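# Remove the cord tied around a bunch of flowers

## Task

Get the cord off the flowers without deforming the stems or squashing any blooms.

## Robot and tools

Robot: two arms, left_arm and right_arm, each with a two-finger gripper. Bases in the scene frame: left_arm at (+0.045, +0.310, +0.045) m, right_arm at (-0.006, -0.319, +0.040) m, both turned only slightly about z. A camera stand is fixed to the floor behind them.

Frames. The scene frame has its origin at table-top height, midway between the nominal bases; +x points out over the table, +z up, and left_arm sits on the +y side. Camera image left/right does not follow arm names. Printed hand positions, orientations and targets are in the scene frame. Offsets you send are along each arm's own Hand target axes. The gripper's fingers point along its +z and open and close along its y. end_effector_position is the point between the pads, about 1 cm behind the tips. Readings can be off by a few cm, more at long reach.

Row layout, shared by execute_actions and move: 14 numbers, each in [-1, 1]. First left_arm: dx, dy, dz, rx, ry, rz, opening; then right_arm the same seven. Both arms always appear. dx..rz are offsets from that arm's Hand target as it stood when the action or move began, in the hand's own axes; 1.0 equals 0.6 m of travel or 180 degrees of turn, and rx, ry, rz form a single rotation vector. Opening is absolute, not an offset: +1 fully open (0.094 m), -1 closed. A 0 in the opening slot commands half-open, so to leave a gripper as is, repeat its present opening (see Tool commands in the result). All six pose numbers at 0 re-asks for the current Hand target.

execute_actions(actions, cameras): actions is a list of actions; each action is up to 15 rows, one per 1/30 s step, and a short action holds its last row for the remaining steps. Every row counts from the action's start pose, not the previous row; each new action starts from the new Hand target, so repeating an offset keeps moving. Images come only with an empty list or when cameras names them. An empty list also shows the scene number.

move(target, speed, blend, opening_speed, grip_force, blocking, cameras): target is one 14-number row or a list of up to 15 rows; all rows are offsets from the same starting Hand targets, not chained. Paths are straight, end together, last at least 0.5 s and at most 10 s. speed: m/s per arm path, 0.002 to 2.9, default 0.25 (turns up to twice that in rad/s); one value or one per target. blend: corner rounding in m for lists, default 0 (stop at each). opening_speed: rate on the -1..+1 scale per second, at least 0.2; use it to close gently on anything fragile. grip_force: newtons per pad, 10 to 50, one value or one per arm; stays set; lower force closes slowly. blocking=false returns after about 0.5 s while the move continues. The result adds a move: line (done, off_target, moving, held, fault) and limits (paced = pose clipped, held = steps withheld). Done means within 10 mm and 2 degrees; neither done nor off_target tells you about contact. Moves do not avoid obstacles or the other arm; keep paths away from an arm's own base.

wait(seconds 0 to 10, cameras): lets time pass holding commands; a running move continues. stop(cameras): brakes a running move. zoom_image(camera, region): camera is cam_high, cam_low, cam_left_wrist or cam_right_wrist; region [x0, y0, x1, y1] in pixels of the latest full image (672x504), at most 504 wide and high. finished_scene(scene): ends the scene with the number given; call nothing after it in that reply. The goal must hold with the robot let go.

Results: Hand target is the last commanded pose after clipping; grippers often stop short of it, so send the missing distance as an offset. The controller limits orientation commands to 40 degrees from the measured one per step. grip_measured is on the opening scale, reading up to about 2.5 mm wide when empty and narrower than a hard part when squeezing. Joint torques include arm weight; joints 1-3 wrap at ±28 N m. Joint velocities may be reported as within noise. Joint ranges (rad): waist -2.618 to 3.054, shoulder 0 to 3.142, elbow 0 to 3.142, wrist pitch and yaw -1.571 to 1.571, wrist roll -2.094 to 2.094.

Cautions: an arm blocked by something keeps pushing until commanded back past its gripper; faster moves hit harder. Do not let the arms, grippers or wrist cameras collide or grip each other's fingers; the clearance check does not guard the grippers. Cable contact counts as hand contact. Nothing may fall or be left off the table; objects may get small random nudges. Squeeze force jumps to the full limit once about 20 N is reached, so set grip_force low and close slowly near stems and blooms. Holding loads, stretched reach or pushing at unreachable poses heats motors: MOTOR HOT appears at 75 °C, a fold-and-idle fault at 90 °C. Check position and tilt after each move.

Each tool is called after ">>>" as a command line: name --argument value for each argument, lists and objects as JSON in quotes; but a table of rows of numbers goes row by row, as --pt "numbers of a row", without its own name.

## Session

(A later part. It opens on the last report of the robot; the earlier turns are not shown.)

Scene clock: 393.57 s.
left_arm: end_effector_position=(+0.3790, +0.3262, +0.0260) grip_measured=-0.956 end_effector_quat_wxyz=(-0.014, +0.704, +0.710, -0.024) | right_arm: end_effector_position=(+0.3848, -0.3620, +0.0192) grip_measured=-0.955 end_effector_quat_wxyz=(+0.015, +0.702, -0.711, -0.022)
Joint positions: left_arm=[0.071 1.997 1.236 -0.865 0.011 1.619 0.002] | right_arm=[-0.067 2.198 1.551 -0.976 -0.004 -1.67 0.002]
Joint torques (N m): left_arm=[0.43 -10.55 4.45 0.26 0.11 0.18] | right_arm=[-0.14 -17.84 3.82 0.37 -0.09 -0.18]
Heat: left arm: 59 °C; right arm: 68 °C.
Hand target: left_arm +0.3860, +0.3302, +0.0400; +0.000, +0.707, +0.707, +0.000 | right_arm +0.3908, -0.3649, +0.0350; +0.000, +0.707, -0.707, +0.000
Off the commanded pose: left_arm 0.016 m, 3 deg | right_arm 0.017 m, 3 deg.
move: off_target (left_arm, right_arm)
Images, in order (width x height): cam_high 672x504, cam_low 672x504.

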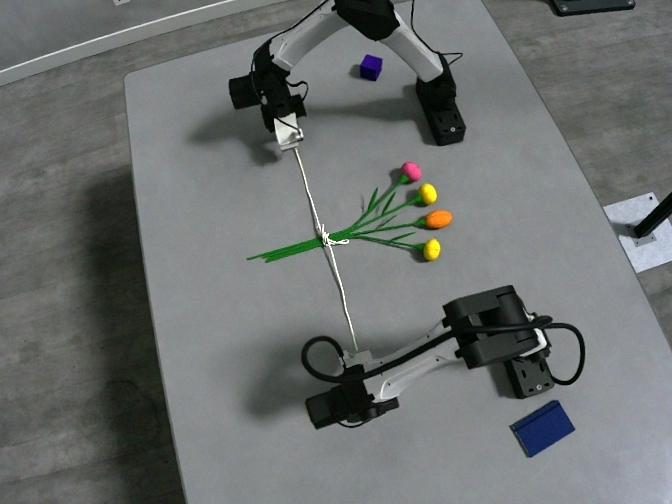

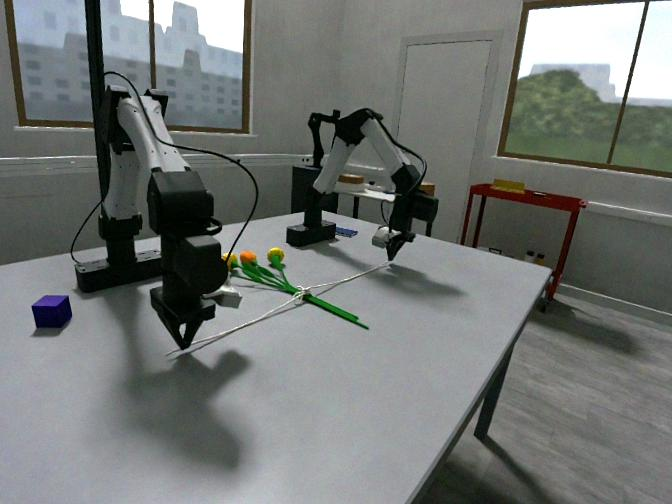

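>>> move --target '[0.0667, 0, 0, 0, 0, 0, -1.0, 0.0667, 0, 0, 0, 0, 0, -1.0]' --speed 0.05 --cameras '["cam_high", "cam_low"]'

>>> zoom_image --camera "cam_high" --region '[260, 180, 400, 300]'

Scene clock: 400.63 s.
left_arm: end_effector_position=(+0.3749, +0.3645, +0.0260) grip_measured=-0.956 end_effector_quat_wxyz=(-0.011, +0.704, +0.709, -0.026) | right_arm: end_effector_position=(+0.3787, -0.4000, +0.0192) grip_measured=-0.955 end_effector_quat_wxyz=(+0.013, +0.702, -0.712, -0.023)
Joint positions: left_arm=[0.186 1.997 1.236 -0.865 0.011 1.735 0.002] | right_arm=[-0.165 2.198 1.551 -0.976 -0.004 -1.768 0.002]
Joint torques (N m): left_arm=[0.53 -9.4 6.37 0.18 0.07 0.21] | right_arm=[-0.16 -15.65 6.56 0.21 -0.09 -0.16]
Heat: left arm: 61 °C; right arm: 68 °C.
Hand target: left_arm +0.3859, +0.3701, +0.0400; +0.000, +0.707, +0.707, +0.000 | right_arm +0.3907, -0.4050, +0.0350; +0.000, +0.707, -0.708, +0.000
Off the commanded pose: left_arm 0.019 m, 3 deg | right_arm 0.020 m, 3 deg.
move: off_target (left_arm, right_arm)
Images, in order (width x height): cam_high 672x504, cam_low 672x504.

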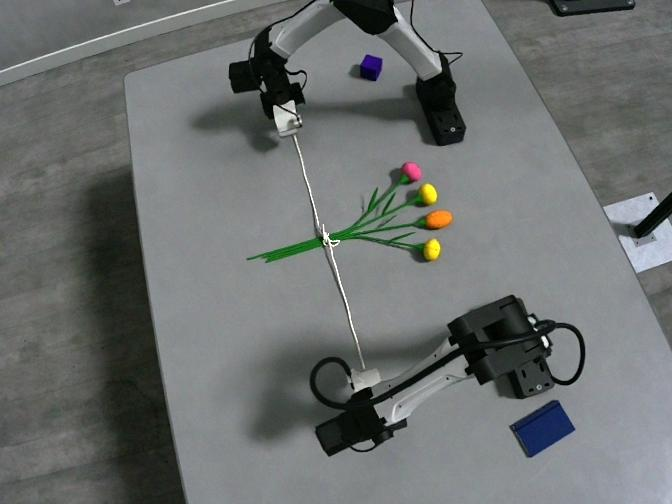

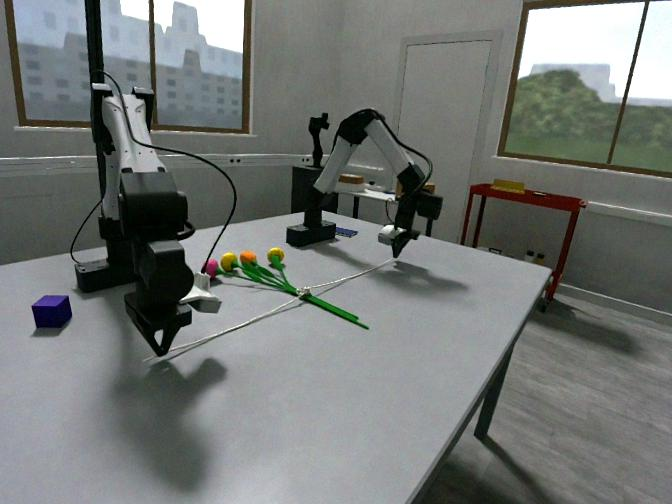

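Scaled by 3.600 from the camera's 672x504 image, which has a finer 960x720 frame.

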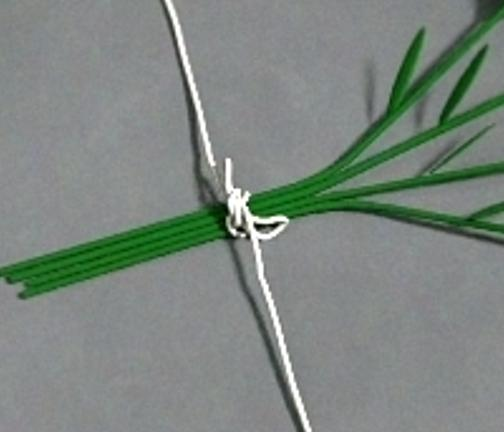

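>>> move --target '[0.05, 0, 0, 0, 0, 0, -1.0, 0.05, 0, 0, 0, 0, 0, -1.0]' --speed 0.05 --cameras '["cam_high", "cam_low"]'

>>> zoom_image --camera "cam_high" --region '[260, 180, 400, 300]'

Scene clock: 407.70 s.
left_arm: end_effector_position=(+0.3768, +0.3939, +0.0304) grip_measured=-0.956 end_effector_quat_wxyz=(-0.004, +0.704, +0.710, -0.017) | right_arm: end_effector_position=(+0.3855, -0.4305, +0.0297) grip_measured=-0.955 end_effector_quat_wxyz=(+0.001, +0.703, -0.711, -0.007)
Joint positions: left_arm=[0.27 1.997 1.257 -0.865 0.011 1.818 0.002] | right_arm=[-0.235 2.198 1.597 -0.984 -0.004 -1.839 0.002]
Joint torques (N m): left_arm=[0.84 -7.83 7.42 0.12 0.08 0.11] | right_arm=[-0.32 -12.94 6.69 0.16 -0.11 -0.19]
Heat: left arm: 62 °C; right arm: 68 °C.
Hand target: left_arm +0.3860, +0.4002, +0.0400; +0.000, +0.707, +0.707, +0.000 | right_arm +0.3907, -0.4350, +0.0351; +0.000, +0.707, -0.707, +0.000
Off the commanded pose: left_arm 0.015 m, 2 deg | right_arm 0.009 m, 1 deg.
move: off_target (left_arm)
Images, in order (width x height): cam_high 672x504, cam_low 672x504.

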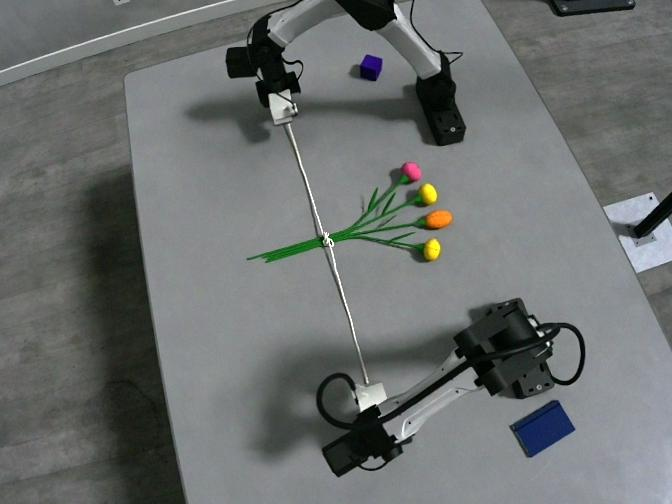

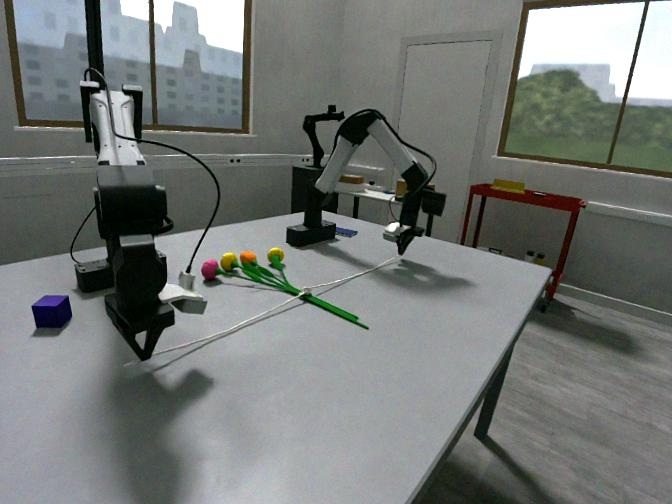

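Scaled by 3.600 from the camera's 672x504 image, which has a finer 960x720 frame.

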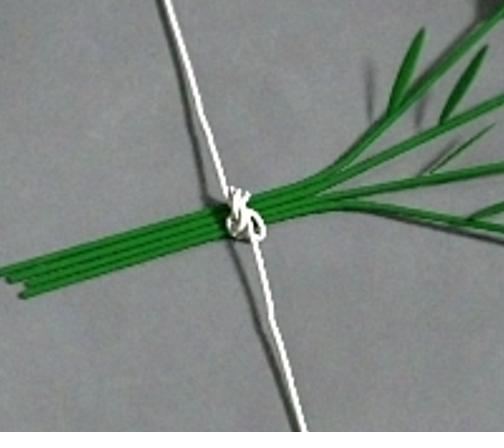

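>>> move --target '[0.0333, 0, 0, 0, 0, 0, -1.0, 0.0333, 0, 0, 0, 0, 0, -1.0]' --speed 0.05 --cameras '["cam_high", "cam_low"]'

>>> zoom_image --camera "cam_high" --region '[290, 200, 370, 270]'

>>> zoom_image --camera "cam_low" --region '[200, 240, 400, 360]'

Scene clock: 414.53 s.
left_arm: end_effector_position=(+0.3801, +0.4148, +0.0367) grip_measured=-0.956 end_effector_quat_wxyz=(+0.002, +0.704, +0.710, -0.008) | right_arm: end_effector_position=(+0.3863, -0.4512, +0.0321) grip_measured=-0.955 end_effector_quat_wxyz=(+0.000, +0.702, -0.712, -0.004)
Joint positions: left_arm=[0.325 1.997 1.286 -0.871 0.011 1.873 0.002] | right_arm=[-0.283 2.214 1.634 -0.998 -0.004 -1.885 0.002]
Joint torques (N m): left_arm=[0.49 -6.49 7.51 0.12 0.08 0.17] | right_arm=[-0.12 -12.41 6.75 0.15 -0.1 -0.18]
Heat: left arm: 61 °C; right arm: 67 °C.
Hand target: left_arm +0.3860, +0.4201, +0.0401; +0.000, +0.707, +0.707, +0.000 | right_arm +0.3907, -0.4550, +0.0351; +0.000, +0.707, -0.707, +0.000
Off the commanded pose: left_arm 0.009 m, 1 deg | right_arm 0.006 m, 1 deg.
move: done
Images, in order (width x height): cam_high 672x504, cam_low 672x504.

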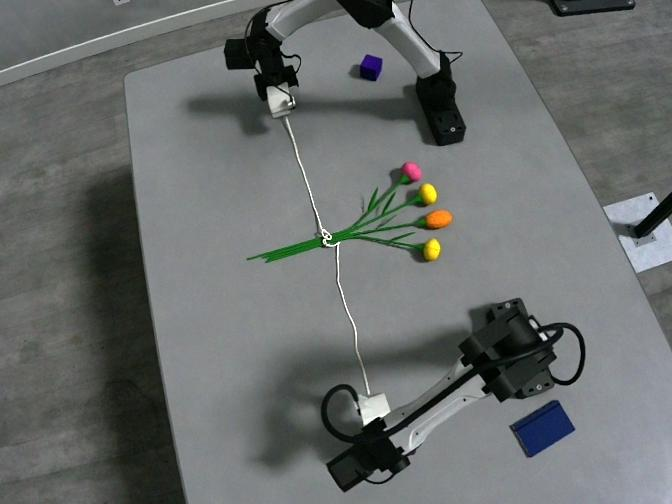

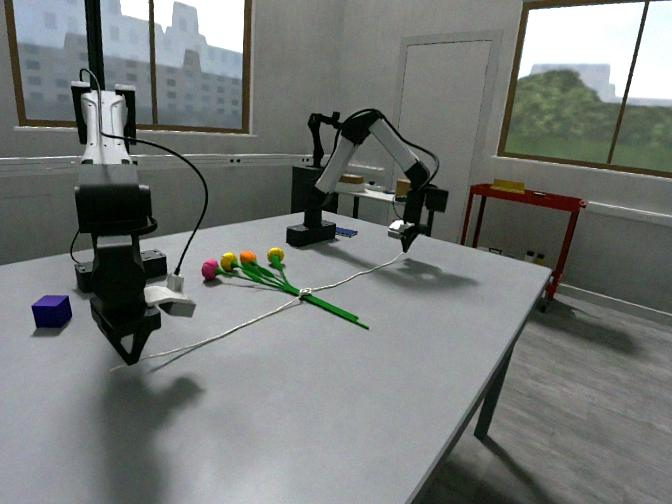

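Scaled by 6.300 from the camera's 672x504 image, which has a finer 960x720 frame.

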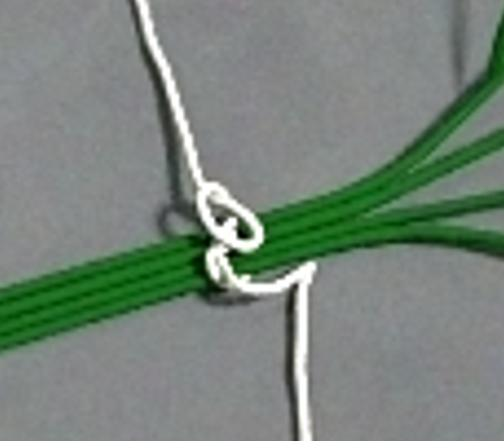

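Scaled by 2.520 from the camera's 672x504 image, which has a finer 960x720 frame.

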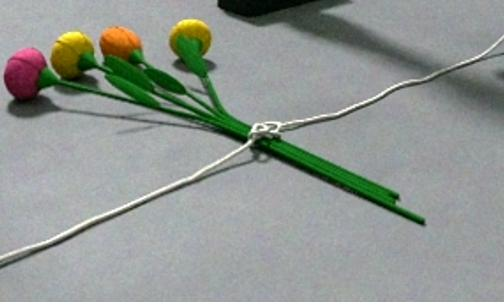

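>>> move --pt "0 0 0.0267 0 0 0 -1.0 0 0 0.03 0 0 0 -1.0" --pt "0 0 0.0267 0 0 0 -0.4 0 0 0.03 0 0 0 -0.4" --speed 0.05 --cameras '["cam_left_wrist", "cam_right_wrist"]'

Scene clock: 443.67 s.
left_arm: end_effector_position=(+0.3856, +0.4166, +0.0279) grip_measured=-0.402 end_effector_quat_wxyz=(+0.005, +0.705, +0.710, -0.003) | right_arm: end_effector_position=(+0.3909, -0.4527, +0.0215) grip_measured=-0.402 end_effector_quat_wxyz=(-0.002, +0.703, -0.712, -0.001)
Joint positions: left_arm=[0.325 2.023 1.286 -0.834 0.011 1.873 0.028] | right_arm=[-0.283 2.241 1.634 -0.965 -0.004 -1.885 0.028]
Joint torques (N m): left_arm=[0.46 -6.45 5.03 0.34 0.08 0.2] | right_arm=[-0.17 -12.71 4.3 0.47 -0.1 -0.19]
Heat: left arm: 57 °C; right arm: 65 °C.
Hand target: left_arm +0.3861, +0.4201, +0.0241; +0.000, +0.707, +0.707, +0.000 | right_arm +0.3907, -0.4550, +0.0171; +0.000, +0.707, -0.707, +0.000
Off the commanded pose: left_arm 0.005 m, 1 deg | right_arm 0.005 m, 1 deg.
move: done
camera_calibration:
cam_left_wrist: T_world_to_cam=[[-0.999575, -0.0273656, 0.0100217, 0.393406], [-0.0207996, 0.910765, 0.4124, -0.346861], [-0.020413, 0.412016, -0.910948, -0.0563811], [0, 0, 0, 1]] pos_world=[0.384873, 0.349905, 0.0877426]
cam_right_wrist: T_world_to_cam=[[0.999813, -0.00407509, 0.0189124, -0.397165], [-0.0114536, -0.912517, 0.408879, -0.377813], [0.0155916, -0.40902, -0.912392, -0.0800923], [0, 0, 0, 1]] pos_world=[0.394012, -0.379138, 0.0889157]
Images, in order (width x height): cam_left_wrist 672x504, cam_right_wrist 672x504.

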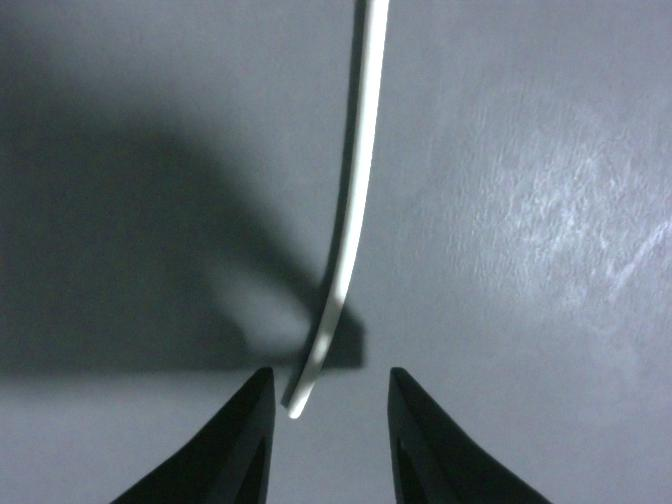

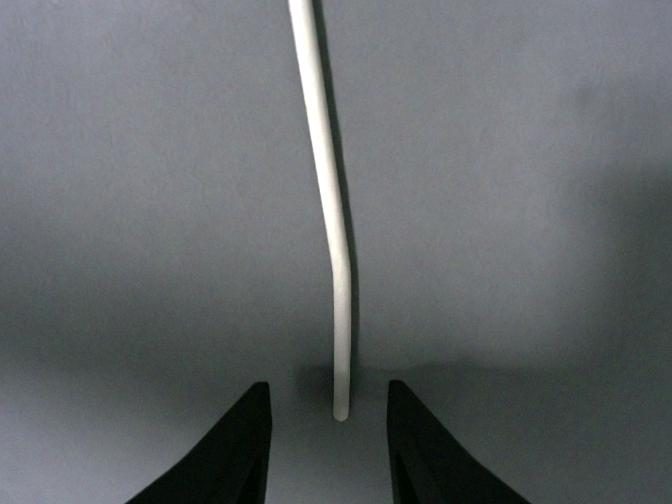

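>>> move --pt "0 0 -0.1 0 0 0 -0.4 0 0 -0.1 0 0 0 -0.4" --pt "-0.6667 0 -0.15 0 0 0 -0.4 -0.2043 0.0163 -0.1883 0.33442 -0.28877 0.43846 -0.4" --speed 0.2 --blend '[0.02, 0]' --cameras '["all"]'

>>> zoom_image --camera "cam_high" --region '[240, 160, 420, 400]'

Scene clock: 470.03 s.
left_arm: end_effector_position=(+0.3814, +0.0226, +0.1117) grip_measured=-0.402 end_effector_quat_wxyz=(-0.004, +0.708, +0.706, -0.006) | right_arm: end_effector_position=(+0.3810, -0.3336, +0.1290) grip_measured=-0.402 end_effector_quat_wxyz=(+0.581, +0.012, +0.812, -0.047)
Joint positions: left_arm=[-0.687 2.281 2.044 -1.343 0.01 0.872 0.028] | right_arm=[0.048 1.537 0.325 0.885 0.094 -0.034 0.028]
Joint torques (N m): left_arm=[-0.02 -8.38 8.51 0.19 0.08 0.06] | right_arm=[0.66 -5.42 3.78 2.5 0 0.16]
Heat: left arm: 55 °C; right arm: 64 °C.
Hand target: left_arm +0.3861, +0.0201, +0.1140; +0.000, +0.707, +0.707, +0.000 | right_arm +0.3811, -0.3324, +0.1301; +0.587, +0.018, +0.808, -0.043
Off the commanded pose: left_arm 0.006 m, 1 deg | right_arm 0.002 m, 1 deg.
move: done
camera_calibration:
cam_left_wrist: T_world_to_cam=[[-0.999529, -0.0163856, 0.0259417, 0.375582], [-0.00396819, 0.9074, 0.42025, -0.0299705], [-0.0304256, 0.419949, -0.907038, 0.185477], [0, 0, 0, 1]] pos_world=[0.380929, -0.0445417, 0.171087]
cam_right_wrist: T_world_to_cam=[[-0.088346, -0.993201, 0.0758138, -0.311515], [-0.684714, 0.00527515, -0.728792, 0.396282], [0.723437, -0.116297, -0.680525, -0.135093], [0, 0, 0, 1]] pos_world=[0.34155, -0.327198, 0.22049]

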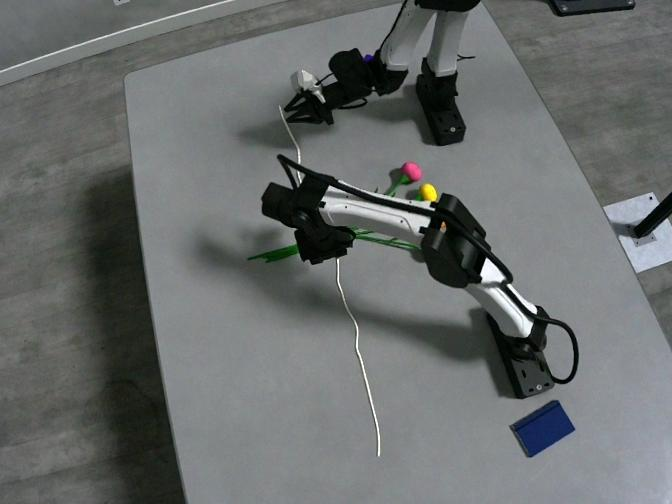

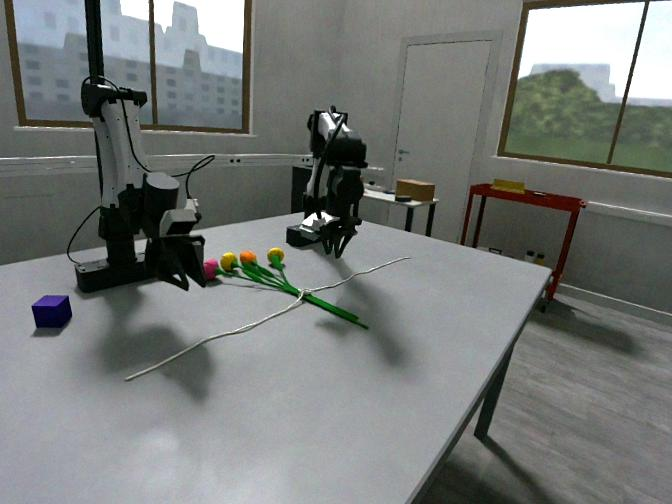

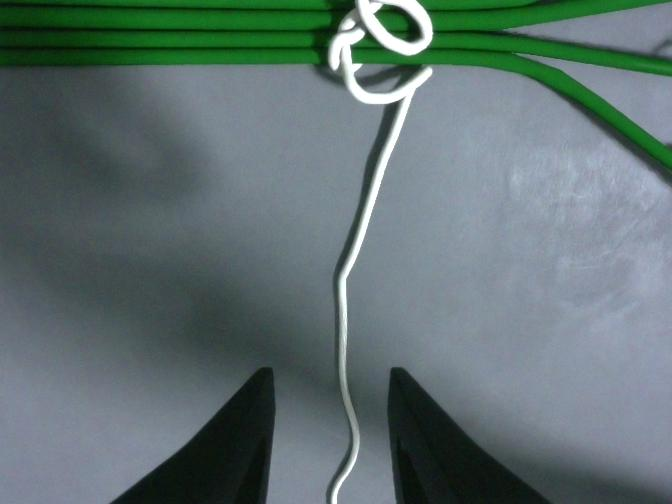

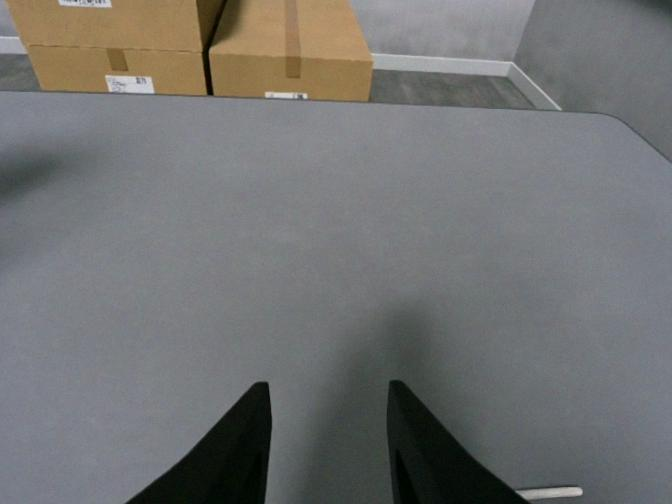

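Scaled by 2.100 from the camera's 672x504 image, which has a finer 960x720 frame.

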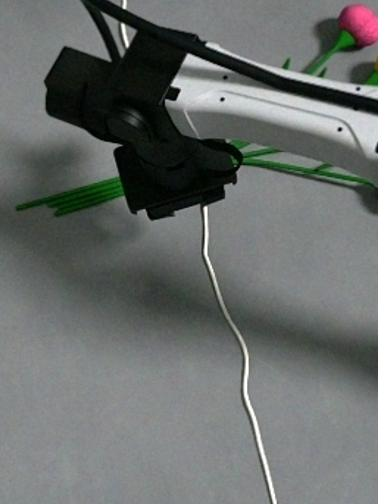

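>>> zoom_image --camera "cam_left_wrist" --region '[260, 0, 520, 160]'

Scaled by 1.938 from the camera's 672x504 image, which has a finer 960x720 frame.

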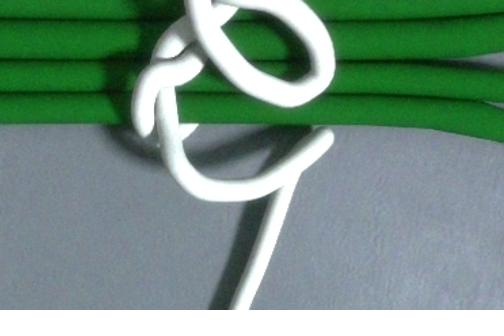

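>>> move --pt "0 -0.0217 0.14 0 0 0 -0.2 0 0 0 0 0 0 -0.4" --pt "0 -0.0217 0.1642 0 0 0 -0.2 0 0 0 0 0 0 -0.4" --speed '[0.12, 0.04]' --cameras '["cam_left_wrist"]'

Scene clock: 489.93 s.
left_arm: end_effector_position=(+0.3729, +0.0210, +0.0210) grip_measured=-0.202 end_effector_quat_wxyz=(+0.001, +0.707, +0.707, -0.005) | right_arm: end_effector_position=(+0.3811, -0.3337, +0.1293) grip_measured=-0.402 end_effector_quat_wxyz=(+0.582, +0.013, +0.812, -0.047)
Joint positions: left_arm=[-0.703 2.314 1.735 -0.99 0.01 0.853 0.037] | right_arm=[0.048 1.537 0.325 0.886 0.094 -0.033 0.028]
Joint torques (N m): left_arm=[-0.4 -8.47 5.11 0.4 0.07 0.04] | right_arm=[0.69 -5.34 3.77 2.52 -0.01 0.17]
Heat: left arm: 54 °C; right arm: 59 °C.
Hand target: left_arm +0.3731, +0.0201, +0.0155; +0.000, +0.707, +0.707, +0.000 | right_arm +0.3811, -0.3324, +0.1300; +0.587, +0.018, +0.808, -0.043
Off the commanded pose: left_arm 0.006 m, 1 deg | right_arm 0.002 m, 1 deg.
move: done
camera_calibration:
cam_left_wrist: T_world_to_cam=[[-0.999616, -0.0205105, 0.0186563, 0.369763], [-0.0109343, 0.909966, 0.414538, 0.0122488], [-0.025479, 0.414175, -0.909841, 0.101925], [0, 0, 0, 1]] pos_world=[0.372352, -0.0457767, 0.0807592]
Images, in order (width x height): cam_left_wrist 672x504.

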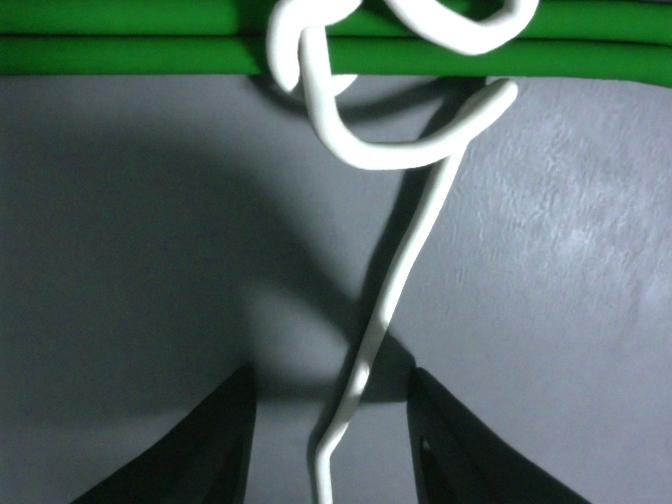

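>>> move --pt "0 0 0 0 0 0 -1.0 0 0 0 0 0 0 -0.4" --pt "0.0667 0 -0.02 0 0 0 -1.0 0 0 0 0 0 0 -0.4" --speed 0.05 --cameras '["cam_left_wrist", "cam_high", "cam_low"]'

Scene clock: 499.03 s.
left_arm: end_effector_position=(+0.3706, +0.0554, +0.0193) grip_measured=-0.960 end_effector_quat_wxyz=(-0.008, +0.706, +0.708, -0.007) | right_arm: end_effector_position=(+0.3811, -0.3337, +0.1293) grip_measured=-0.402 end_effector_quat_wxyz=(+0.582, +0.013, +0.812, -0.047)
Joint positions: left_arm=[-0.643 2.245 1.607 -0.951 0.011 0.91 0.002] | right_arm=[0.048 1.537 0.325 0.886 0.094 -0.033 0.028]
Joint torques (N m): left_arm=[0.84 -11.14 3.81 0.29 0.07 0.23] | right_arm=[0.62 -5.35 3.74 2.51 0.01 0.18]
Heat: left arm: 55 °C; right arm: 57 °C.
Hand target: left_arm +0.3730, +0.0601, +0.0275; +0.000, +0.707, +0.707, +0.000 | right_arm +0.3811, -0.3324, +0.1300; +0.587, +0.018, +0.808, -0.043
Off the commanded pose: left_arm 0.010 m, 1 deg | right_arm 0.002 m, 1 deg.
move: done
camera_calibration:
cam_left_wrist: T_world_to_cam=[[-0.999184, -0.0230442, 0.0331641, 0.36779], [-0.00682437, 0.90575, 0.423756, -0.019839], [-0.0398036, 0.423184, -0.905169, 0.0909197], [0, 0, 0, 1]] pos_world=[0.370974, -0.0120311, 0.0785071]
Images, in order (width x height): cam_high 672x504, cam_low 672x504, cam_left_wrist 672x504.

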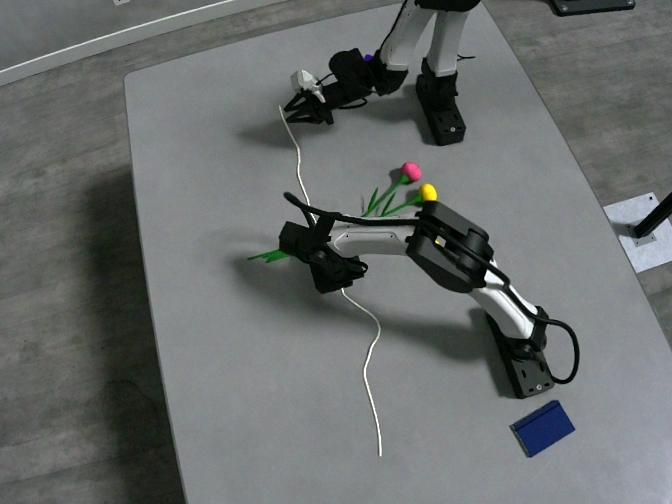

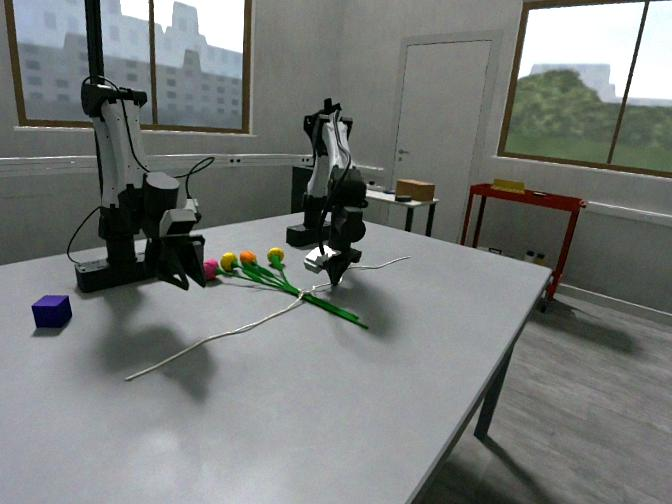

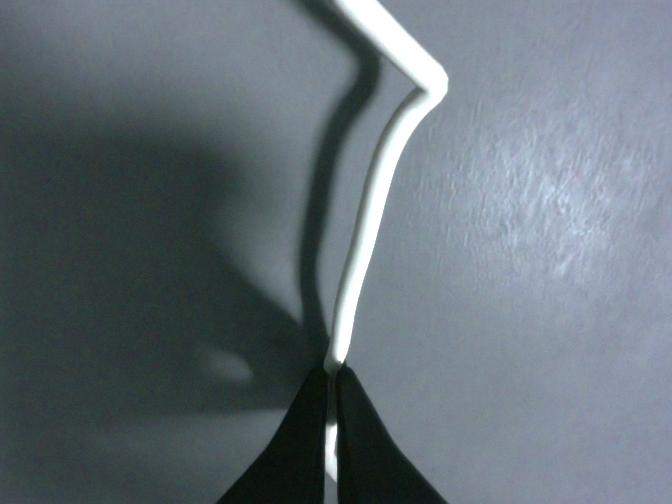

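>>> move --target '[0.1333, 0, -0.04, 0, 0, 0, -1.0, 0, 0, 0, 0, 0, 0, -0.4]' --speed 0.06 --cameras '["cam_left_wrist", "cam_high", "cam_low"]'

>>> zoom_image --camera "cam_high" --region '[240, 100, 420, 350]'

Scene clock: 506.27 s.
left_arm: end_effector_position=(+0.3673, +0.1391, +0.0354) grip_measured=-0.960 end_effector_quat_wxyz=(-0.021, +0.705, +0.709, -0.012) | right_arm: end_effector_position=(+0.3811, -0.3337, +0.1293) grip_measured=-0.402 end_effector_quat_wxyz=(+0.582, +0.013, +0.812, -0.047)
Joint positions: left_arm=[-0.467 2.076 1.399 -0.942 0.011 1.083 0.002] | right_arm=[0.048 1.537 0.325 0.886 0.094 -0.033 0.028]
Joint torques (N m): left_arm=[0.42 -11.44 4.64 0.21 0.06 0.19] | right_arm=[0.66 -5.38 3.78 2.52 -0.01 0.19]
Heat: left arm: 57 °C; right arm: 56 °C.
Hand target: left_arm +0.3730, +0.1400, +0.0515; +0.000, +0.707, +0.707, +0.000 | right_arm +0.3811, -0.3324, +0.1300; +0.587, +0.018, +0.808, -0.043
Off the commanded pose: left_arm 0.017 m, 3 deg | right_arm 0.002 m, 1 deg.
move: off_target (left_arm)
camera_calibration:
cam_left_wrist: T_world_to_cam=[[-0.997882, -0.0274513, 0.0589685, 0.365075], [0.000813087, 0.901244, 0.433312, -0.104934], [-0.06504, 0.432442, -0.899313, 0.0776505], [0, 0, 0, 1]] pos_world=[0.369438, 0.0710137, 0.0937734]
Images, in order (width x height): cam_high 672x504, cam_low 672x504, cam_left_wrist 672x504.

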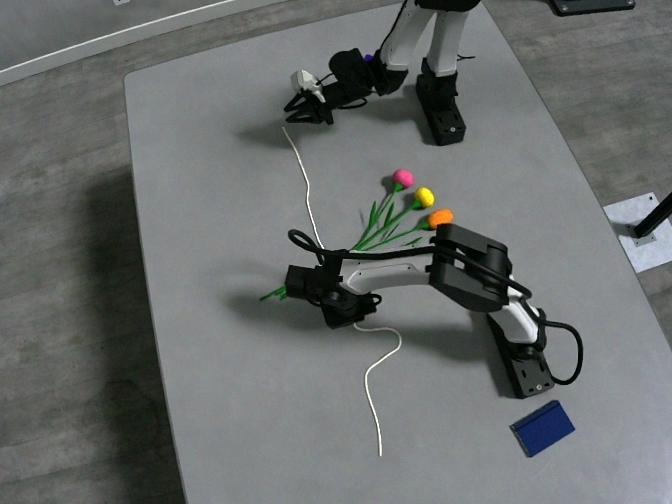

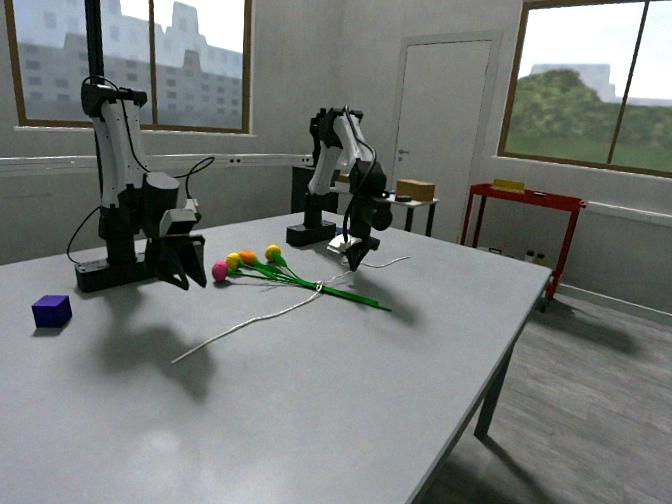

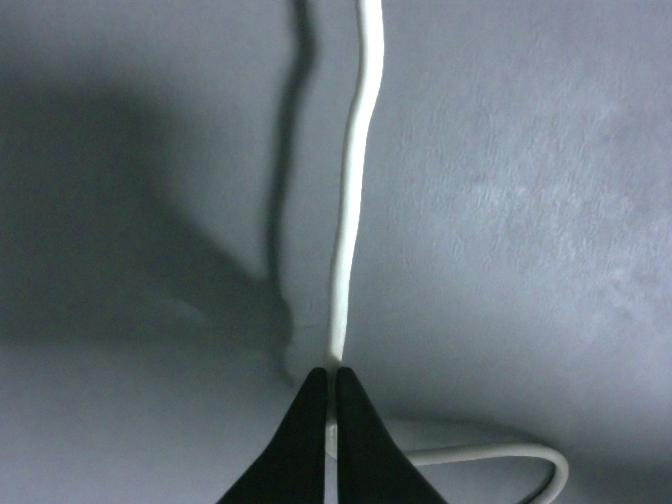

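Scaled by 2.016 from the camera's 672x504 image, which has a finer 960x720 frame.

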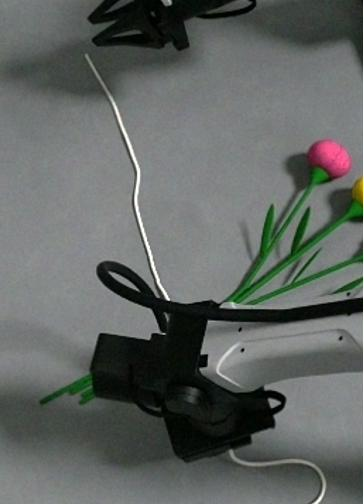

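>>> move --target '[0, 0, 0, 0, 0, 0, -1.0, -0.03567, 0.42757, -0.11982, -0.08839, 0.39254, -0.09381, 0.2]' --speed 0.2 --cameras '["all"]'

Scene clock: 587.97 s.
left_arm: end_effector_position=(+0.3673, +0.1391, +0.0354) grip_measured=-0.960 end_effector_quat_wxyz=(-0.021, +0.705, +0.709, -0.012) | right_arm: end_effector_position=(+0.3394, -0.0745, +0.1567) grip_measured=+0.198 end_effector_quat_wxyz=(-0.001, -0.153, +0.988, -0.006)
Joint positions: left_arm=[-0.467 2.076 1.399 -0.942 0.011 1.083 0.002] | right_arm=[0.664 2.203 2.117 -1.493 0.01 0.313 0.056]
Joint torques (N m): left_arm=[0.51 -11.41 4.63 0.22 0.07 0.2] | right_arm=[0.34 -12.64 7.1 0.26 -0.17 0.17]
Heat: left arm: 74 °C; right arm: 51 °C.
Hand target: left_arm +0.3730, +0.1400, +0.0515; +0.000, +0.707, +0.707, +0.000 | right_arm +0.3403, -0.0699, +0.1600; +0.000, -0.147, +0.989, +0.000
Off the commanded pose: left_arm 0.017 m, 3 deg | right_arm 0.006 m, 1 deg.
move: off_target (left_arm)
camera_calibration:
cam_left_wrist: T_world_to_cam=[[-0.997895, -0.027005, 0.0589649, 0.36505], [0.0012132, 0.901253, 0.433292, -0.105081], [-0.0648434, 0.432451, -0.899323, 0.0775779], [0, 0, 0, 1]] pos_world=[0.369439, 0.0710142, 0.0937733]
cam_right_wrist: T_world_to_cam=[[0.309947, -0.950269, 0.0303648, -0.184787], [-0.868057, -0.269816, 0.416744, 0.248821], [-0.387826, -0.155527, -0.908517, 0.353984], [0, 0, 0, 1]] pos_world=[0.41055, -0.0534067, 0.223516]

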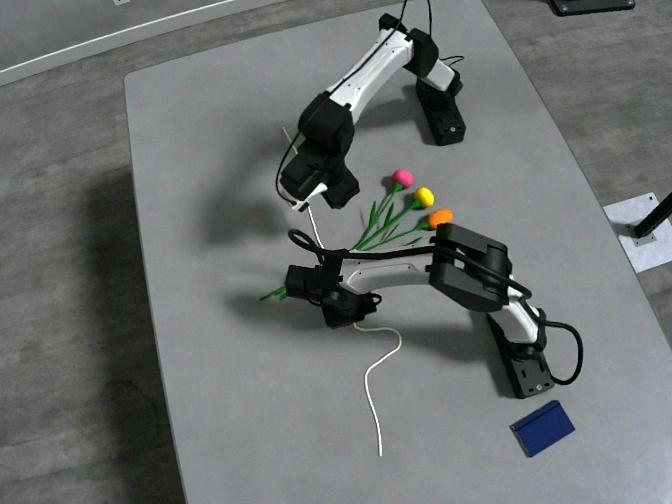

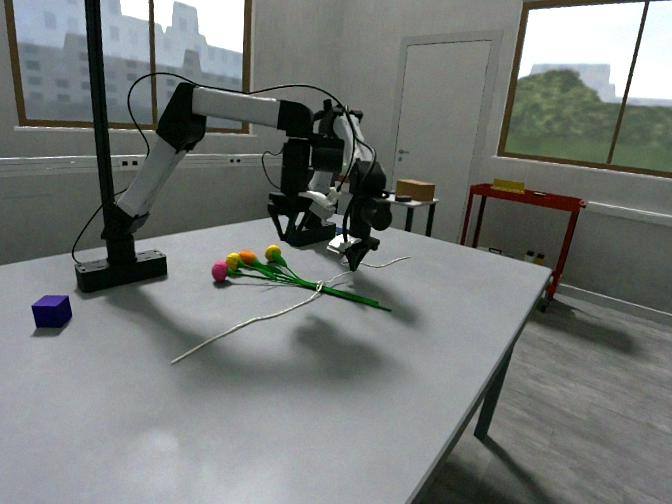

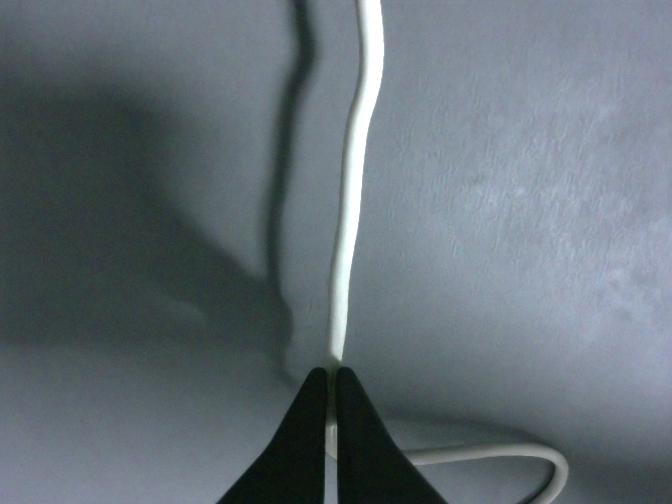

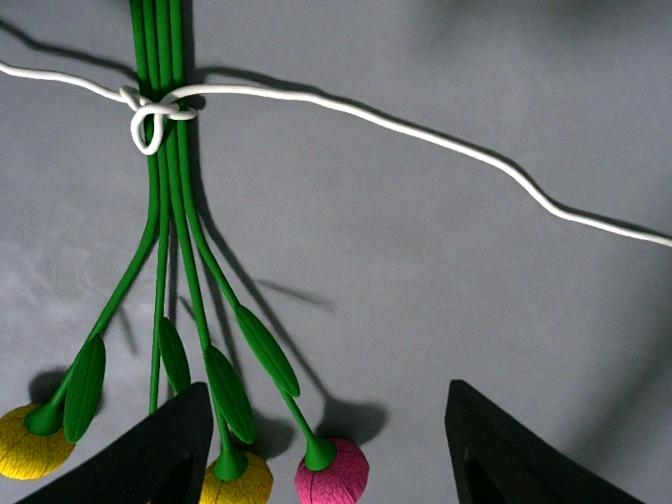

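>>> move --pt "0 0 0.02 0 0 0 -0.4 0 0 0 0 0 0 0.2" --pt "0 0 -0.1 0 0 0 -0.4 0 0 0 0 0 0 0.2" --pt "0.3193 0.0945 -0.1572 -0.37091 -0.26478 -0.47432 -0.4 0 0 0 0 0 0 0.2" --speed 0.2 --blend '[0, 0.02, 0]' --cameras '["cam_high", "cam_right_wrist"]'

Scene clock: 611.87 s.
left_arm: end_effector_position=(+0.4297, +0.3259, +0.1437) grip_measured=-0.402 end_effector_quat_wxyz=(+0.580, -0.062, +0.807, +0.090) | right_arm: end_effector_position=(+0.3394, -0.0745, +0.1567) grip_measured=+0.198 end_effector_quat_wxyz=(-0.001, -0.153, +0.988, -0.007)
Joint positions: left_arm=[-0.082 1.5 0.343 0.825 -0.311 -0.028 0.028] | right_arm=[0.664 2.203 2.117 -1.493 0.01 0.313 0.056]
Joint torques (N m): left_arm=[0.55 -2.84 4.68 2.05 -0.18 0.01] | right_arm=[0.38 -12.56 7.05 0.26 -0.18 0.15]
Heat: left arm: 72 °C; right arm: 56 °C. Fold the left arm in close to its base, or ease its load, before you think long.
Hand target: left_arm +0.4298, +0.3317, +0.1459; +0.587, -0.076, +0.800, +0.098 | right_arm +0.3404, -0.0699, +0.1600; +0.000, -0.147, +0.989, +0.000
Off the commanded pose: left_arm 0.006 m, 2 deg | right_arm 0.006 m, 1 deg.
MOTOR HOT: joint 2 (shoulder) of the left arm reports 72 °C; the controller's stop level is 90 °C. To cool a motor, set the load down, stop pushing, or move to a pose that needs little force.
move: done
camera_calibration:
cam_right_wrist: T_world_to_cam=[[0.30994, -0.950268, 0.0304792, -0.184809], [-0.867936, -0.269709, 0.417066, 0.248706], [-0.388104, -0.155719, -0.908365, 0.354054], [0, 0, 0, 1]] pos_world=[0.41055, -0.0534064, 0.223516]
Images, in order (width x height): cam_high 672x504, cam_right_wrist 672x504.

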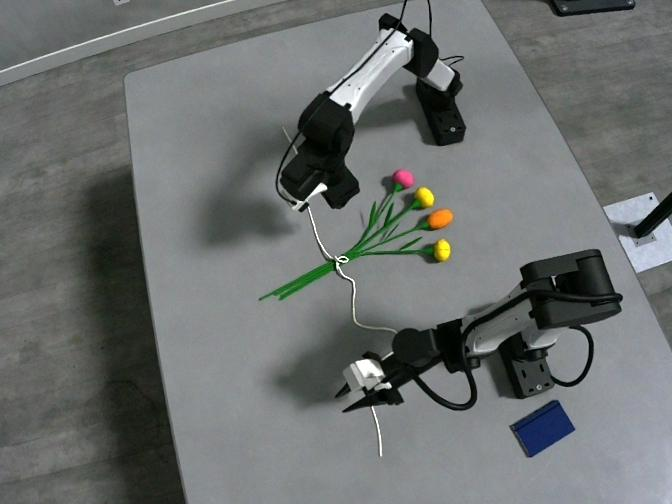

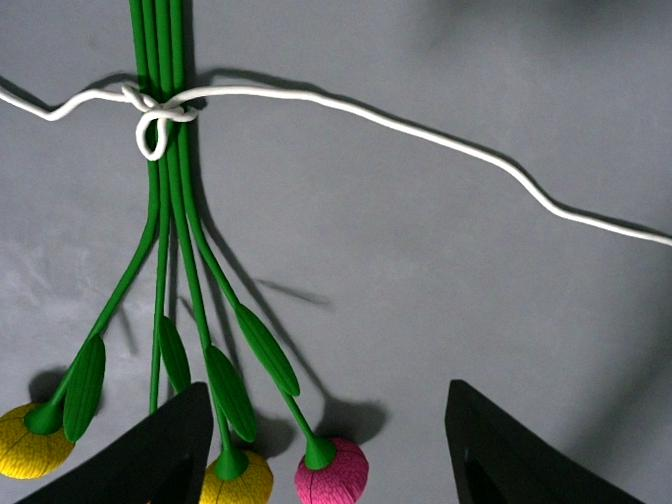

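>>> move --target '[0, 0, 0, 0, 0, 0, -0.4, 0.06305, -0.43822, 0.05, 0.08839, -0.39254, 0.09381, 0.2]' --speed 0.25 --cameras '["cam_high"]'

>>> zoom_image --camera "cam_high" --region '[250, 120, 460, 330]'

>>> zoom_image --camera "cam_high" --region '[310, 230, 380, 290]'

Scene clock: 626.90 s.
left_arm: end_effector_position=(+0.4298, +0.3259, +0.1439) grip_measured=-0.402 end_effector_quat_wxyz=(+0.581, -0.063, +0.807, +0.090) | right_arm: end_effector_position=(+0.3803, -0.3319, +0.1288) grip_measured=+0.198 end_effector_quat_wxyz=(+0.582, +0.024, +0.812, -0.044)
Joint positions: left_arm=[-0.082 1.5 0.343 0.826 -0.311 -0.029 0.028] | right_arm=[0.062 1.536 0.322 0.886 0.115 -0.007 0.056]
Joint torques (N m): left_arm=[0.53 -2.82 4.66 2.1 -0.2 0.02] | right_arm=[-0.49 -5.34 3.81 2.5 -0.23 -0.13]
Heat: left arm: 63 °C; right arm: 57 °C.
Hand target: left_arm +0.4298, +0.3317, +0.1458; +0.587, -0.076, +0.800, +0.098 | right_arm +0.3807, -0.3324, +0.1299; +0.587, +0.018, +0.809, -0.043
Off the commanded pose: left_arm 0.006 m, 2 deg | right_arm 0.001 m, 1 deg.
MOTOR HOT: cleared for the motors of the left arm.
move: done
Images, in order (width x height): cam_high 672x504.

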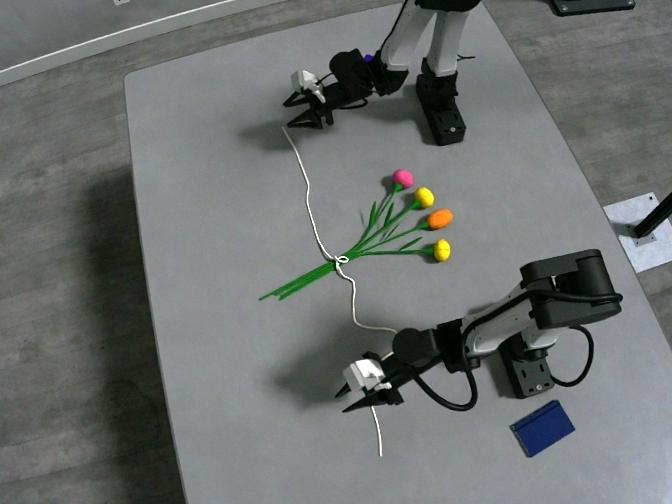

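Scaled by 2.400 from the camera's 672x504 image, which has a finer 960x720 frame.

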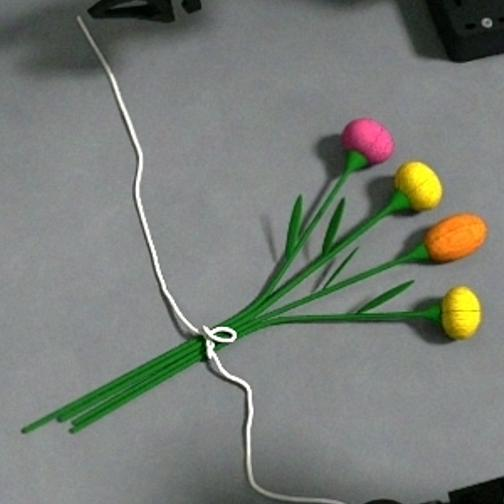

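Scaled by 7.200 from the camera's 672x504 image, which has a finer 960x720 frame.

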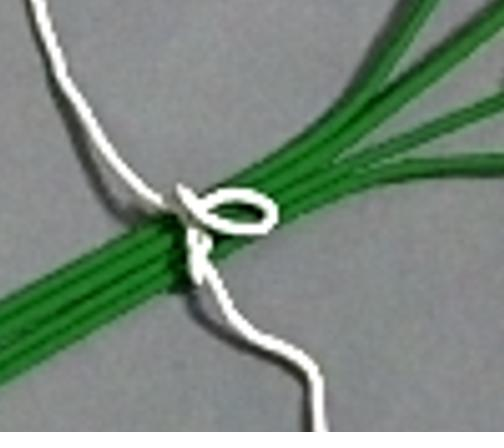

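>>> move --target '[0.05595, -0.12633, -0.12205, 0.37091, 0.26478, 0.47432, -0.2, -0.00661, 0.55786, -0.12233, -0.07273, 0.39471, -0.07226, 0.1]' --speed 0.25 --cameras '["all"]'

Scene clock: 752.93 s.
left_arm: end_effector_position=(+0.3629, +0.2401, +0.1256) grip_measured=-0.202 end_effector_quat_wxyz=(-0.001, +0.702, +0.712, -0.010) | right_arm: end_effector_position=(+0.3397, +0.0032, +0.1360) grip_measured=+0.102 end_effector_quat_wxyz=(+0.012, -0.114, +0.993, +0.002)
Joint positions: left_arm=[-0.192 1.799 1.39 -1.174 0.015 1.349 0.037] | right_arm=[0.798 2.444 2.45 -1.554 0.012 0.525 0.052]
Joint torques (N m): left_arm=[-0.27 -5.39 8.39 0.2 0.06 0.18] | right_arm=[0.4 -14.58 6.98 0.32 -0.16 0.16]
Heat: left arm: 45 °C; right arm: 49 °C.
Hand target: left_arm +0.3699, +0.2399, +0.1300; +0.000, +0.707, +0.707, +0.000 | right_arm +0.3393, +0.0077, +0.1400; +0.000, -0.108, +0.994, +0.000
Off the commanded pose: left_arm 0.008 m, 1 deg | right_arm 0.006 m, 2 deg.
joint sent to its limit (right arm) — joint 4 (wrist pitch), lower limit. The joint targets still meet the commanded pose.
move: done
camera_calibration:
cam_left_wrist: T_world_to_cam=[[-0.999016, -0.0345882, 0.0277502, 0.364163], [-0.0201252, 0.911274, 0.411308, -0.22719], [-0.0395145, 0.410345, -0.911074, 0.112196], [0, 0, 0, 1]] pos_world=[0.363666, 0.173589, 0.185559]
cam_right_wrist: T_world_to_cam=[[0.234181, -0.972042, 0.0171443, -0.0829041], [-0.896782, -0.209173, 0.389909, 0.291914], [-0.375422, -0.106684, -0.920694, 0.344567], [0, 0, 0, 1]] pos_world=[0.410555, 0.0172341, 0.204842]

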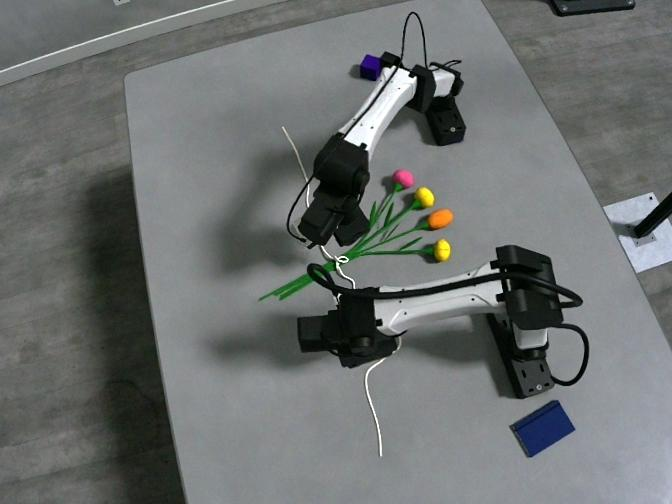

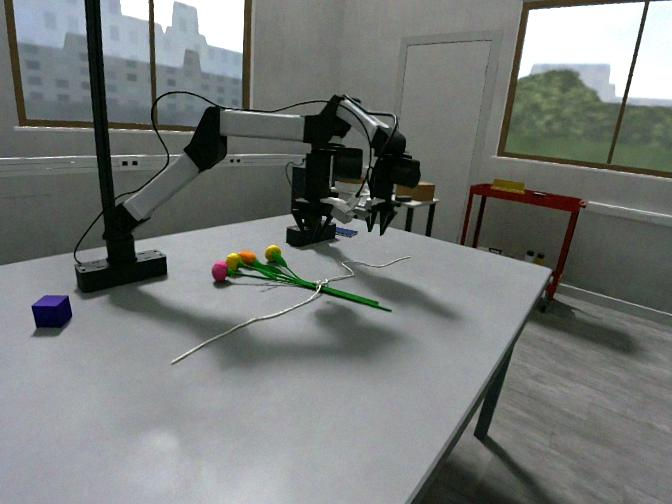

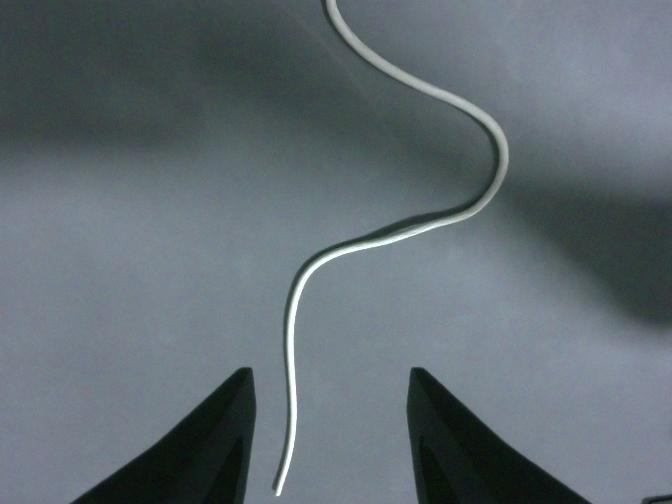

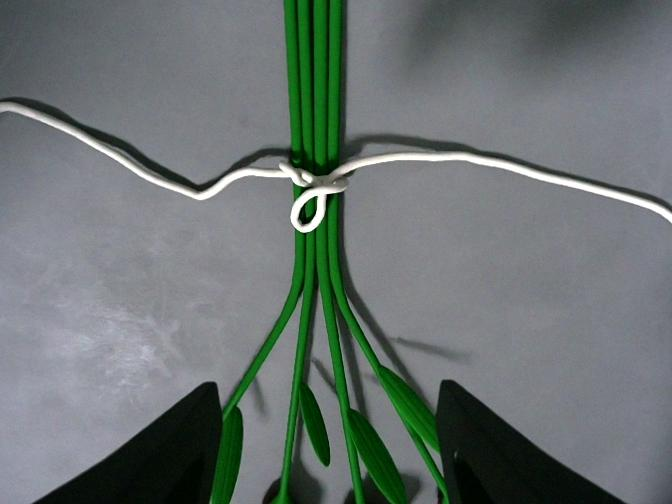

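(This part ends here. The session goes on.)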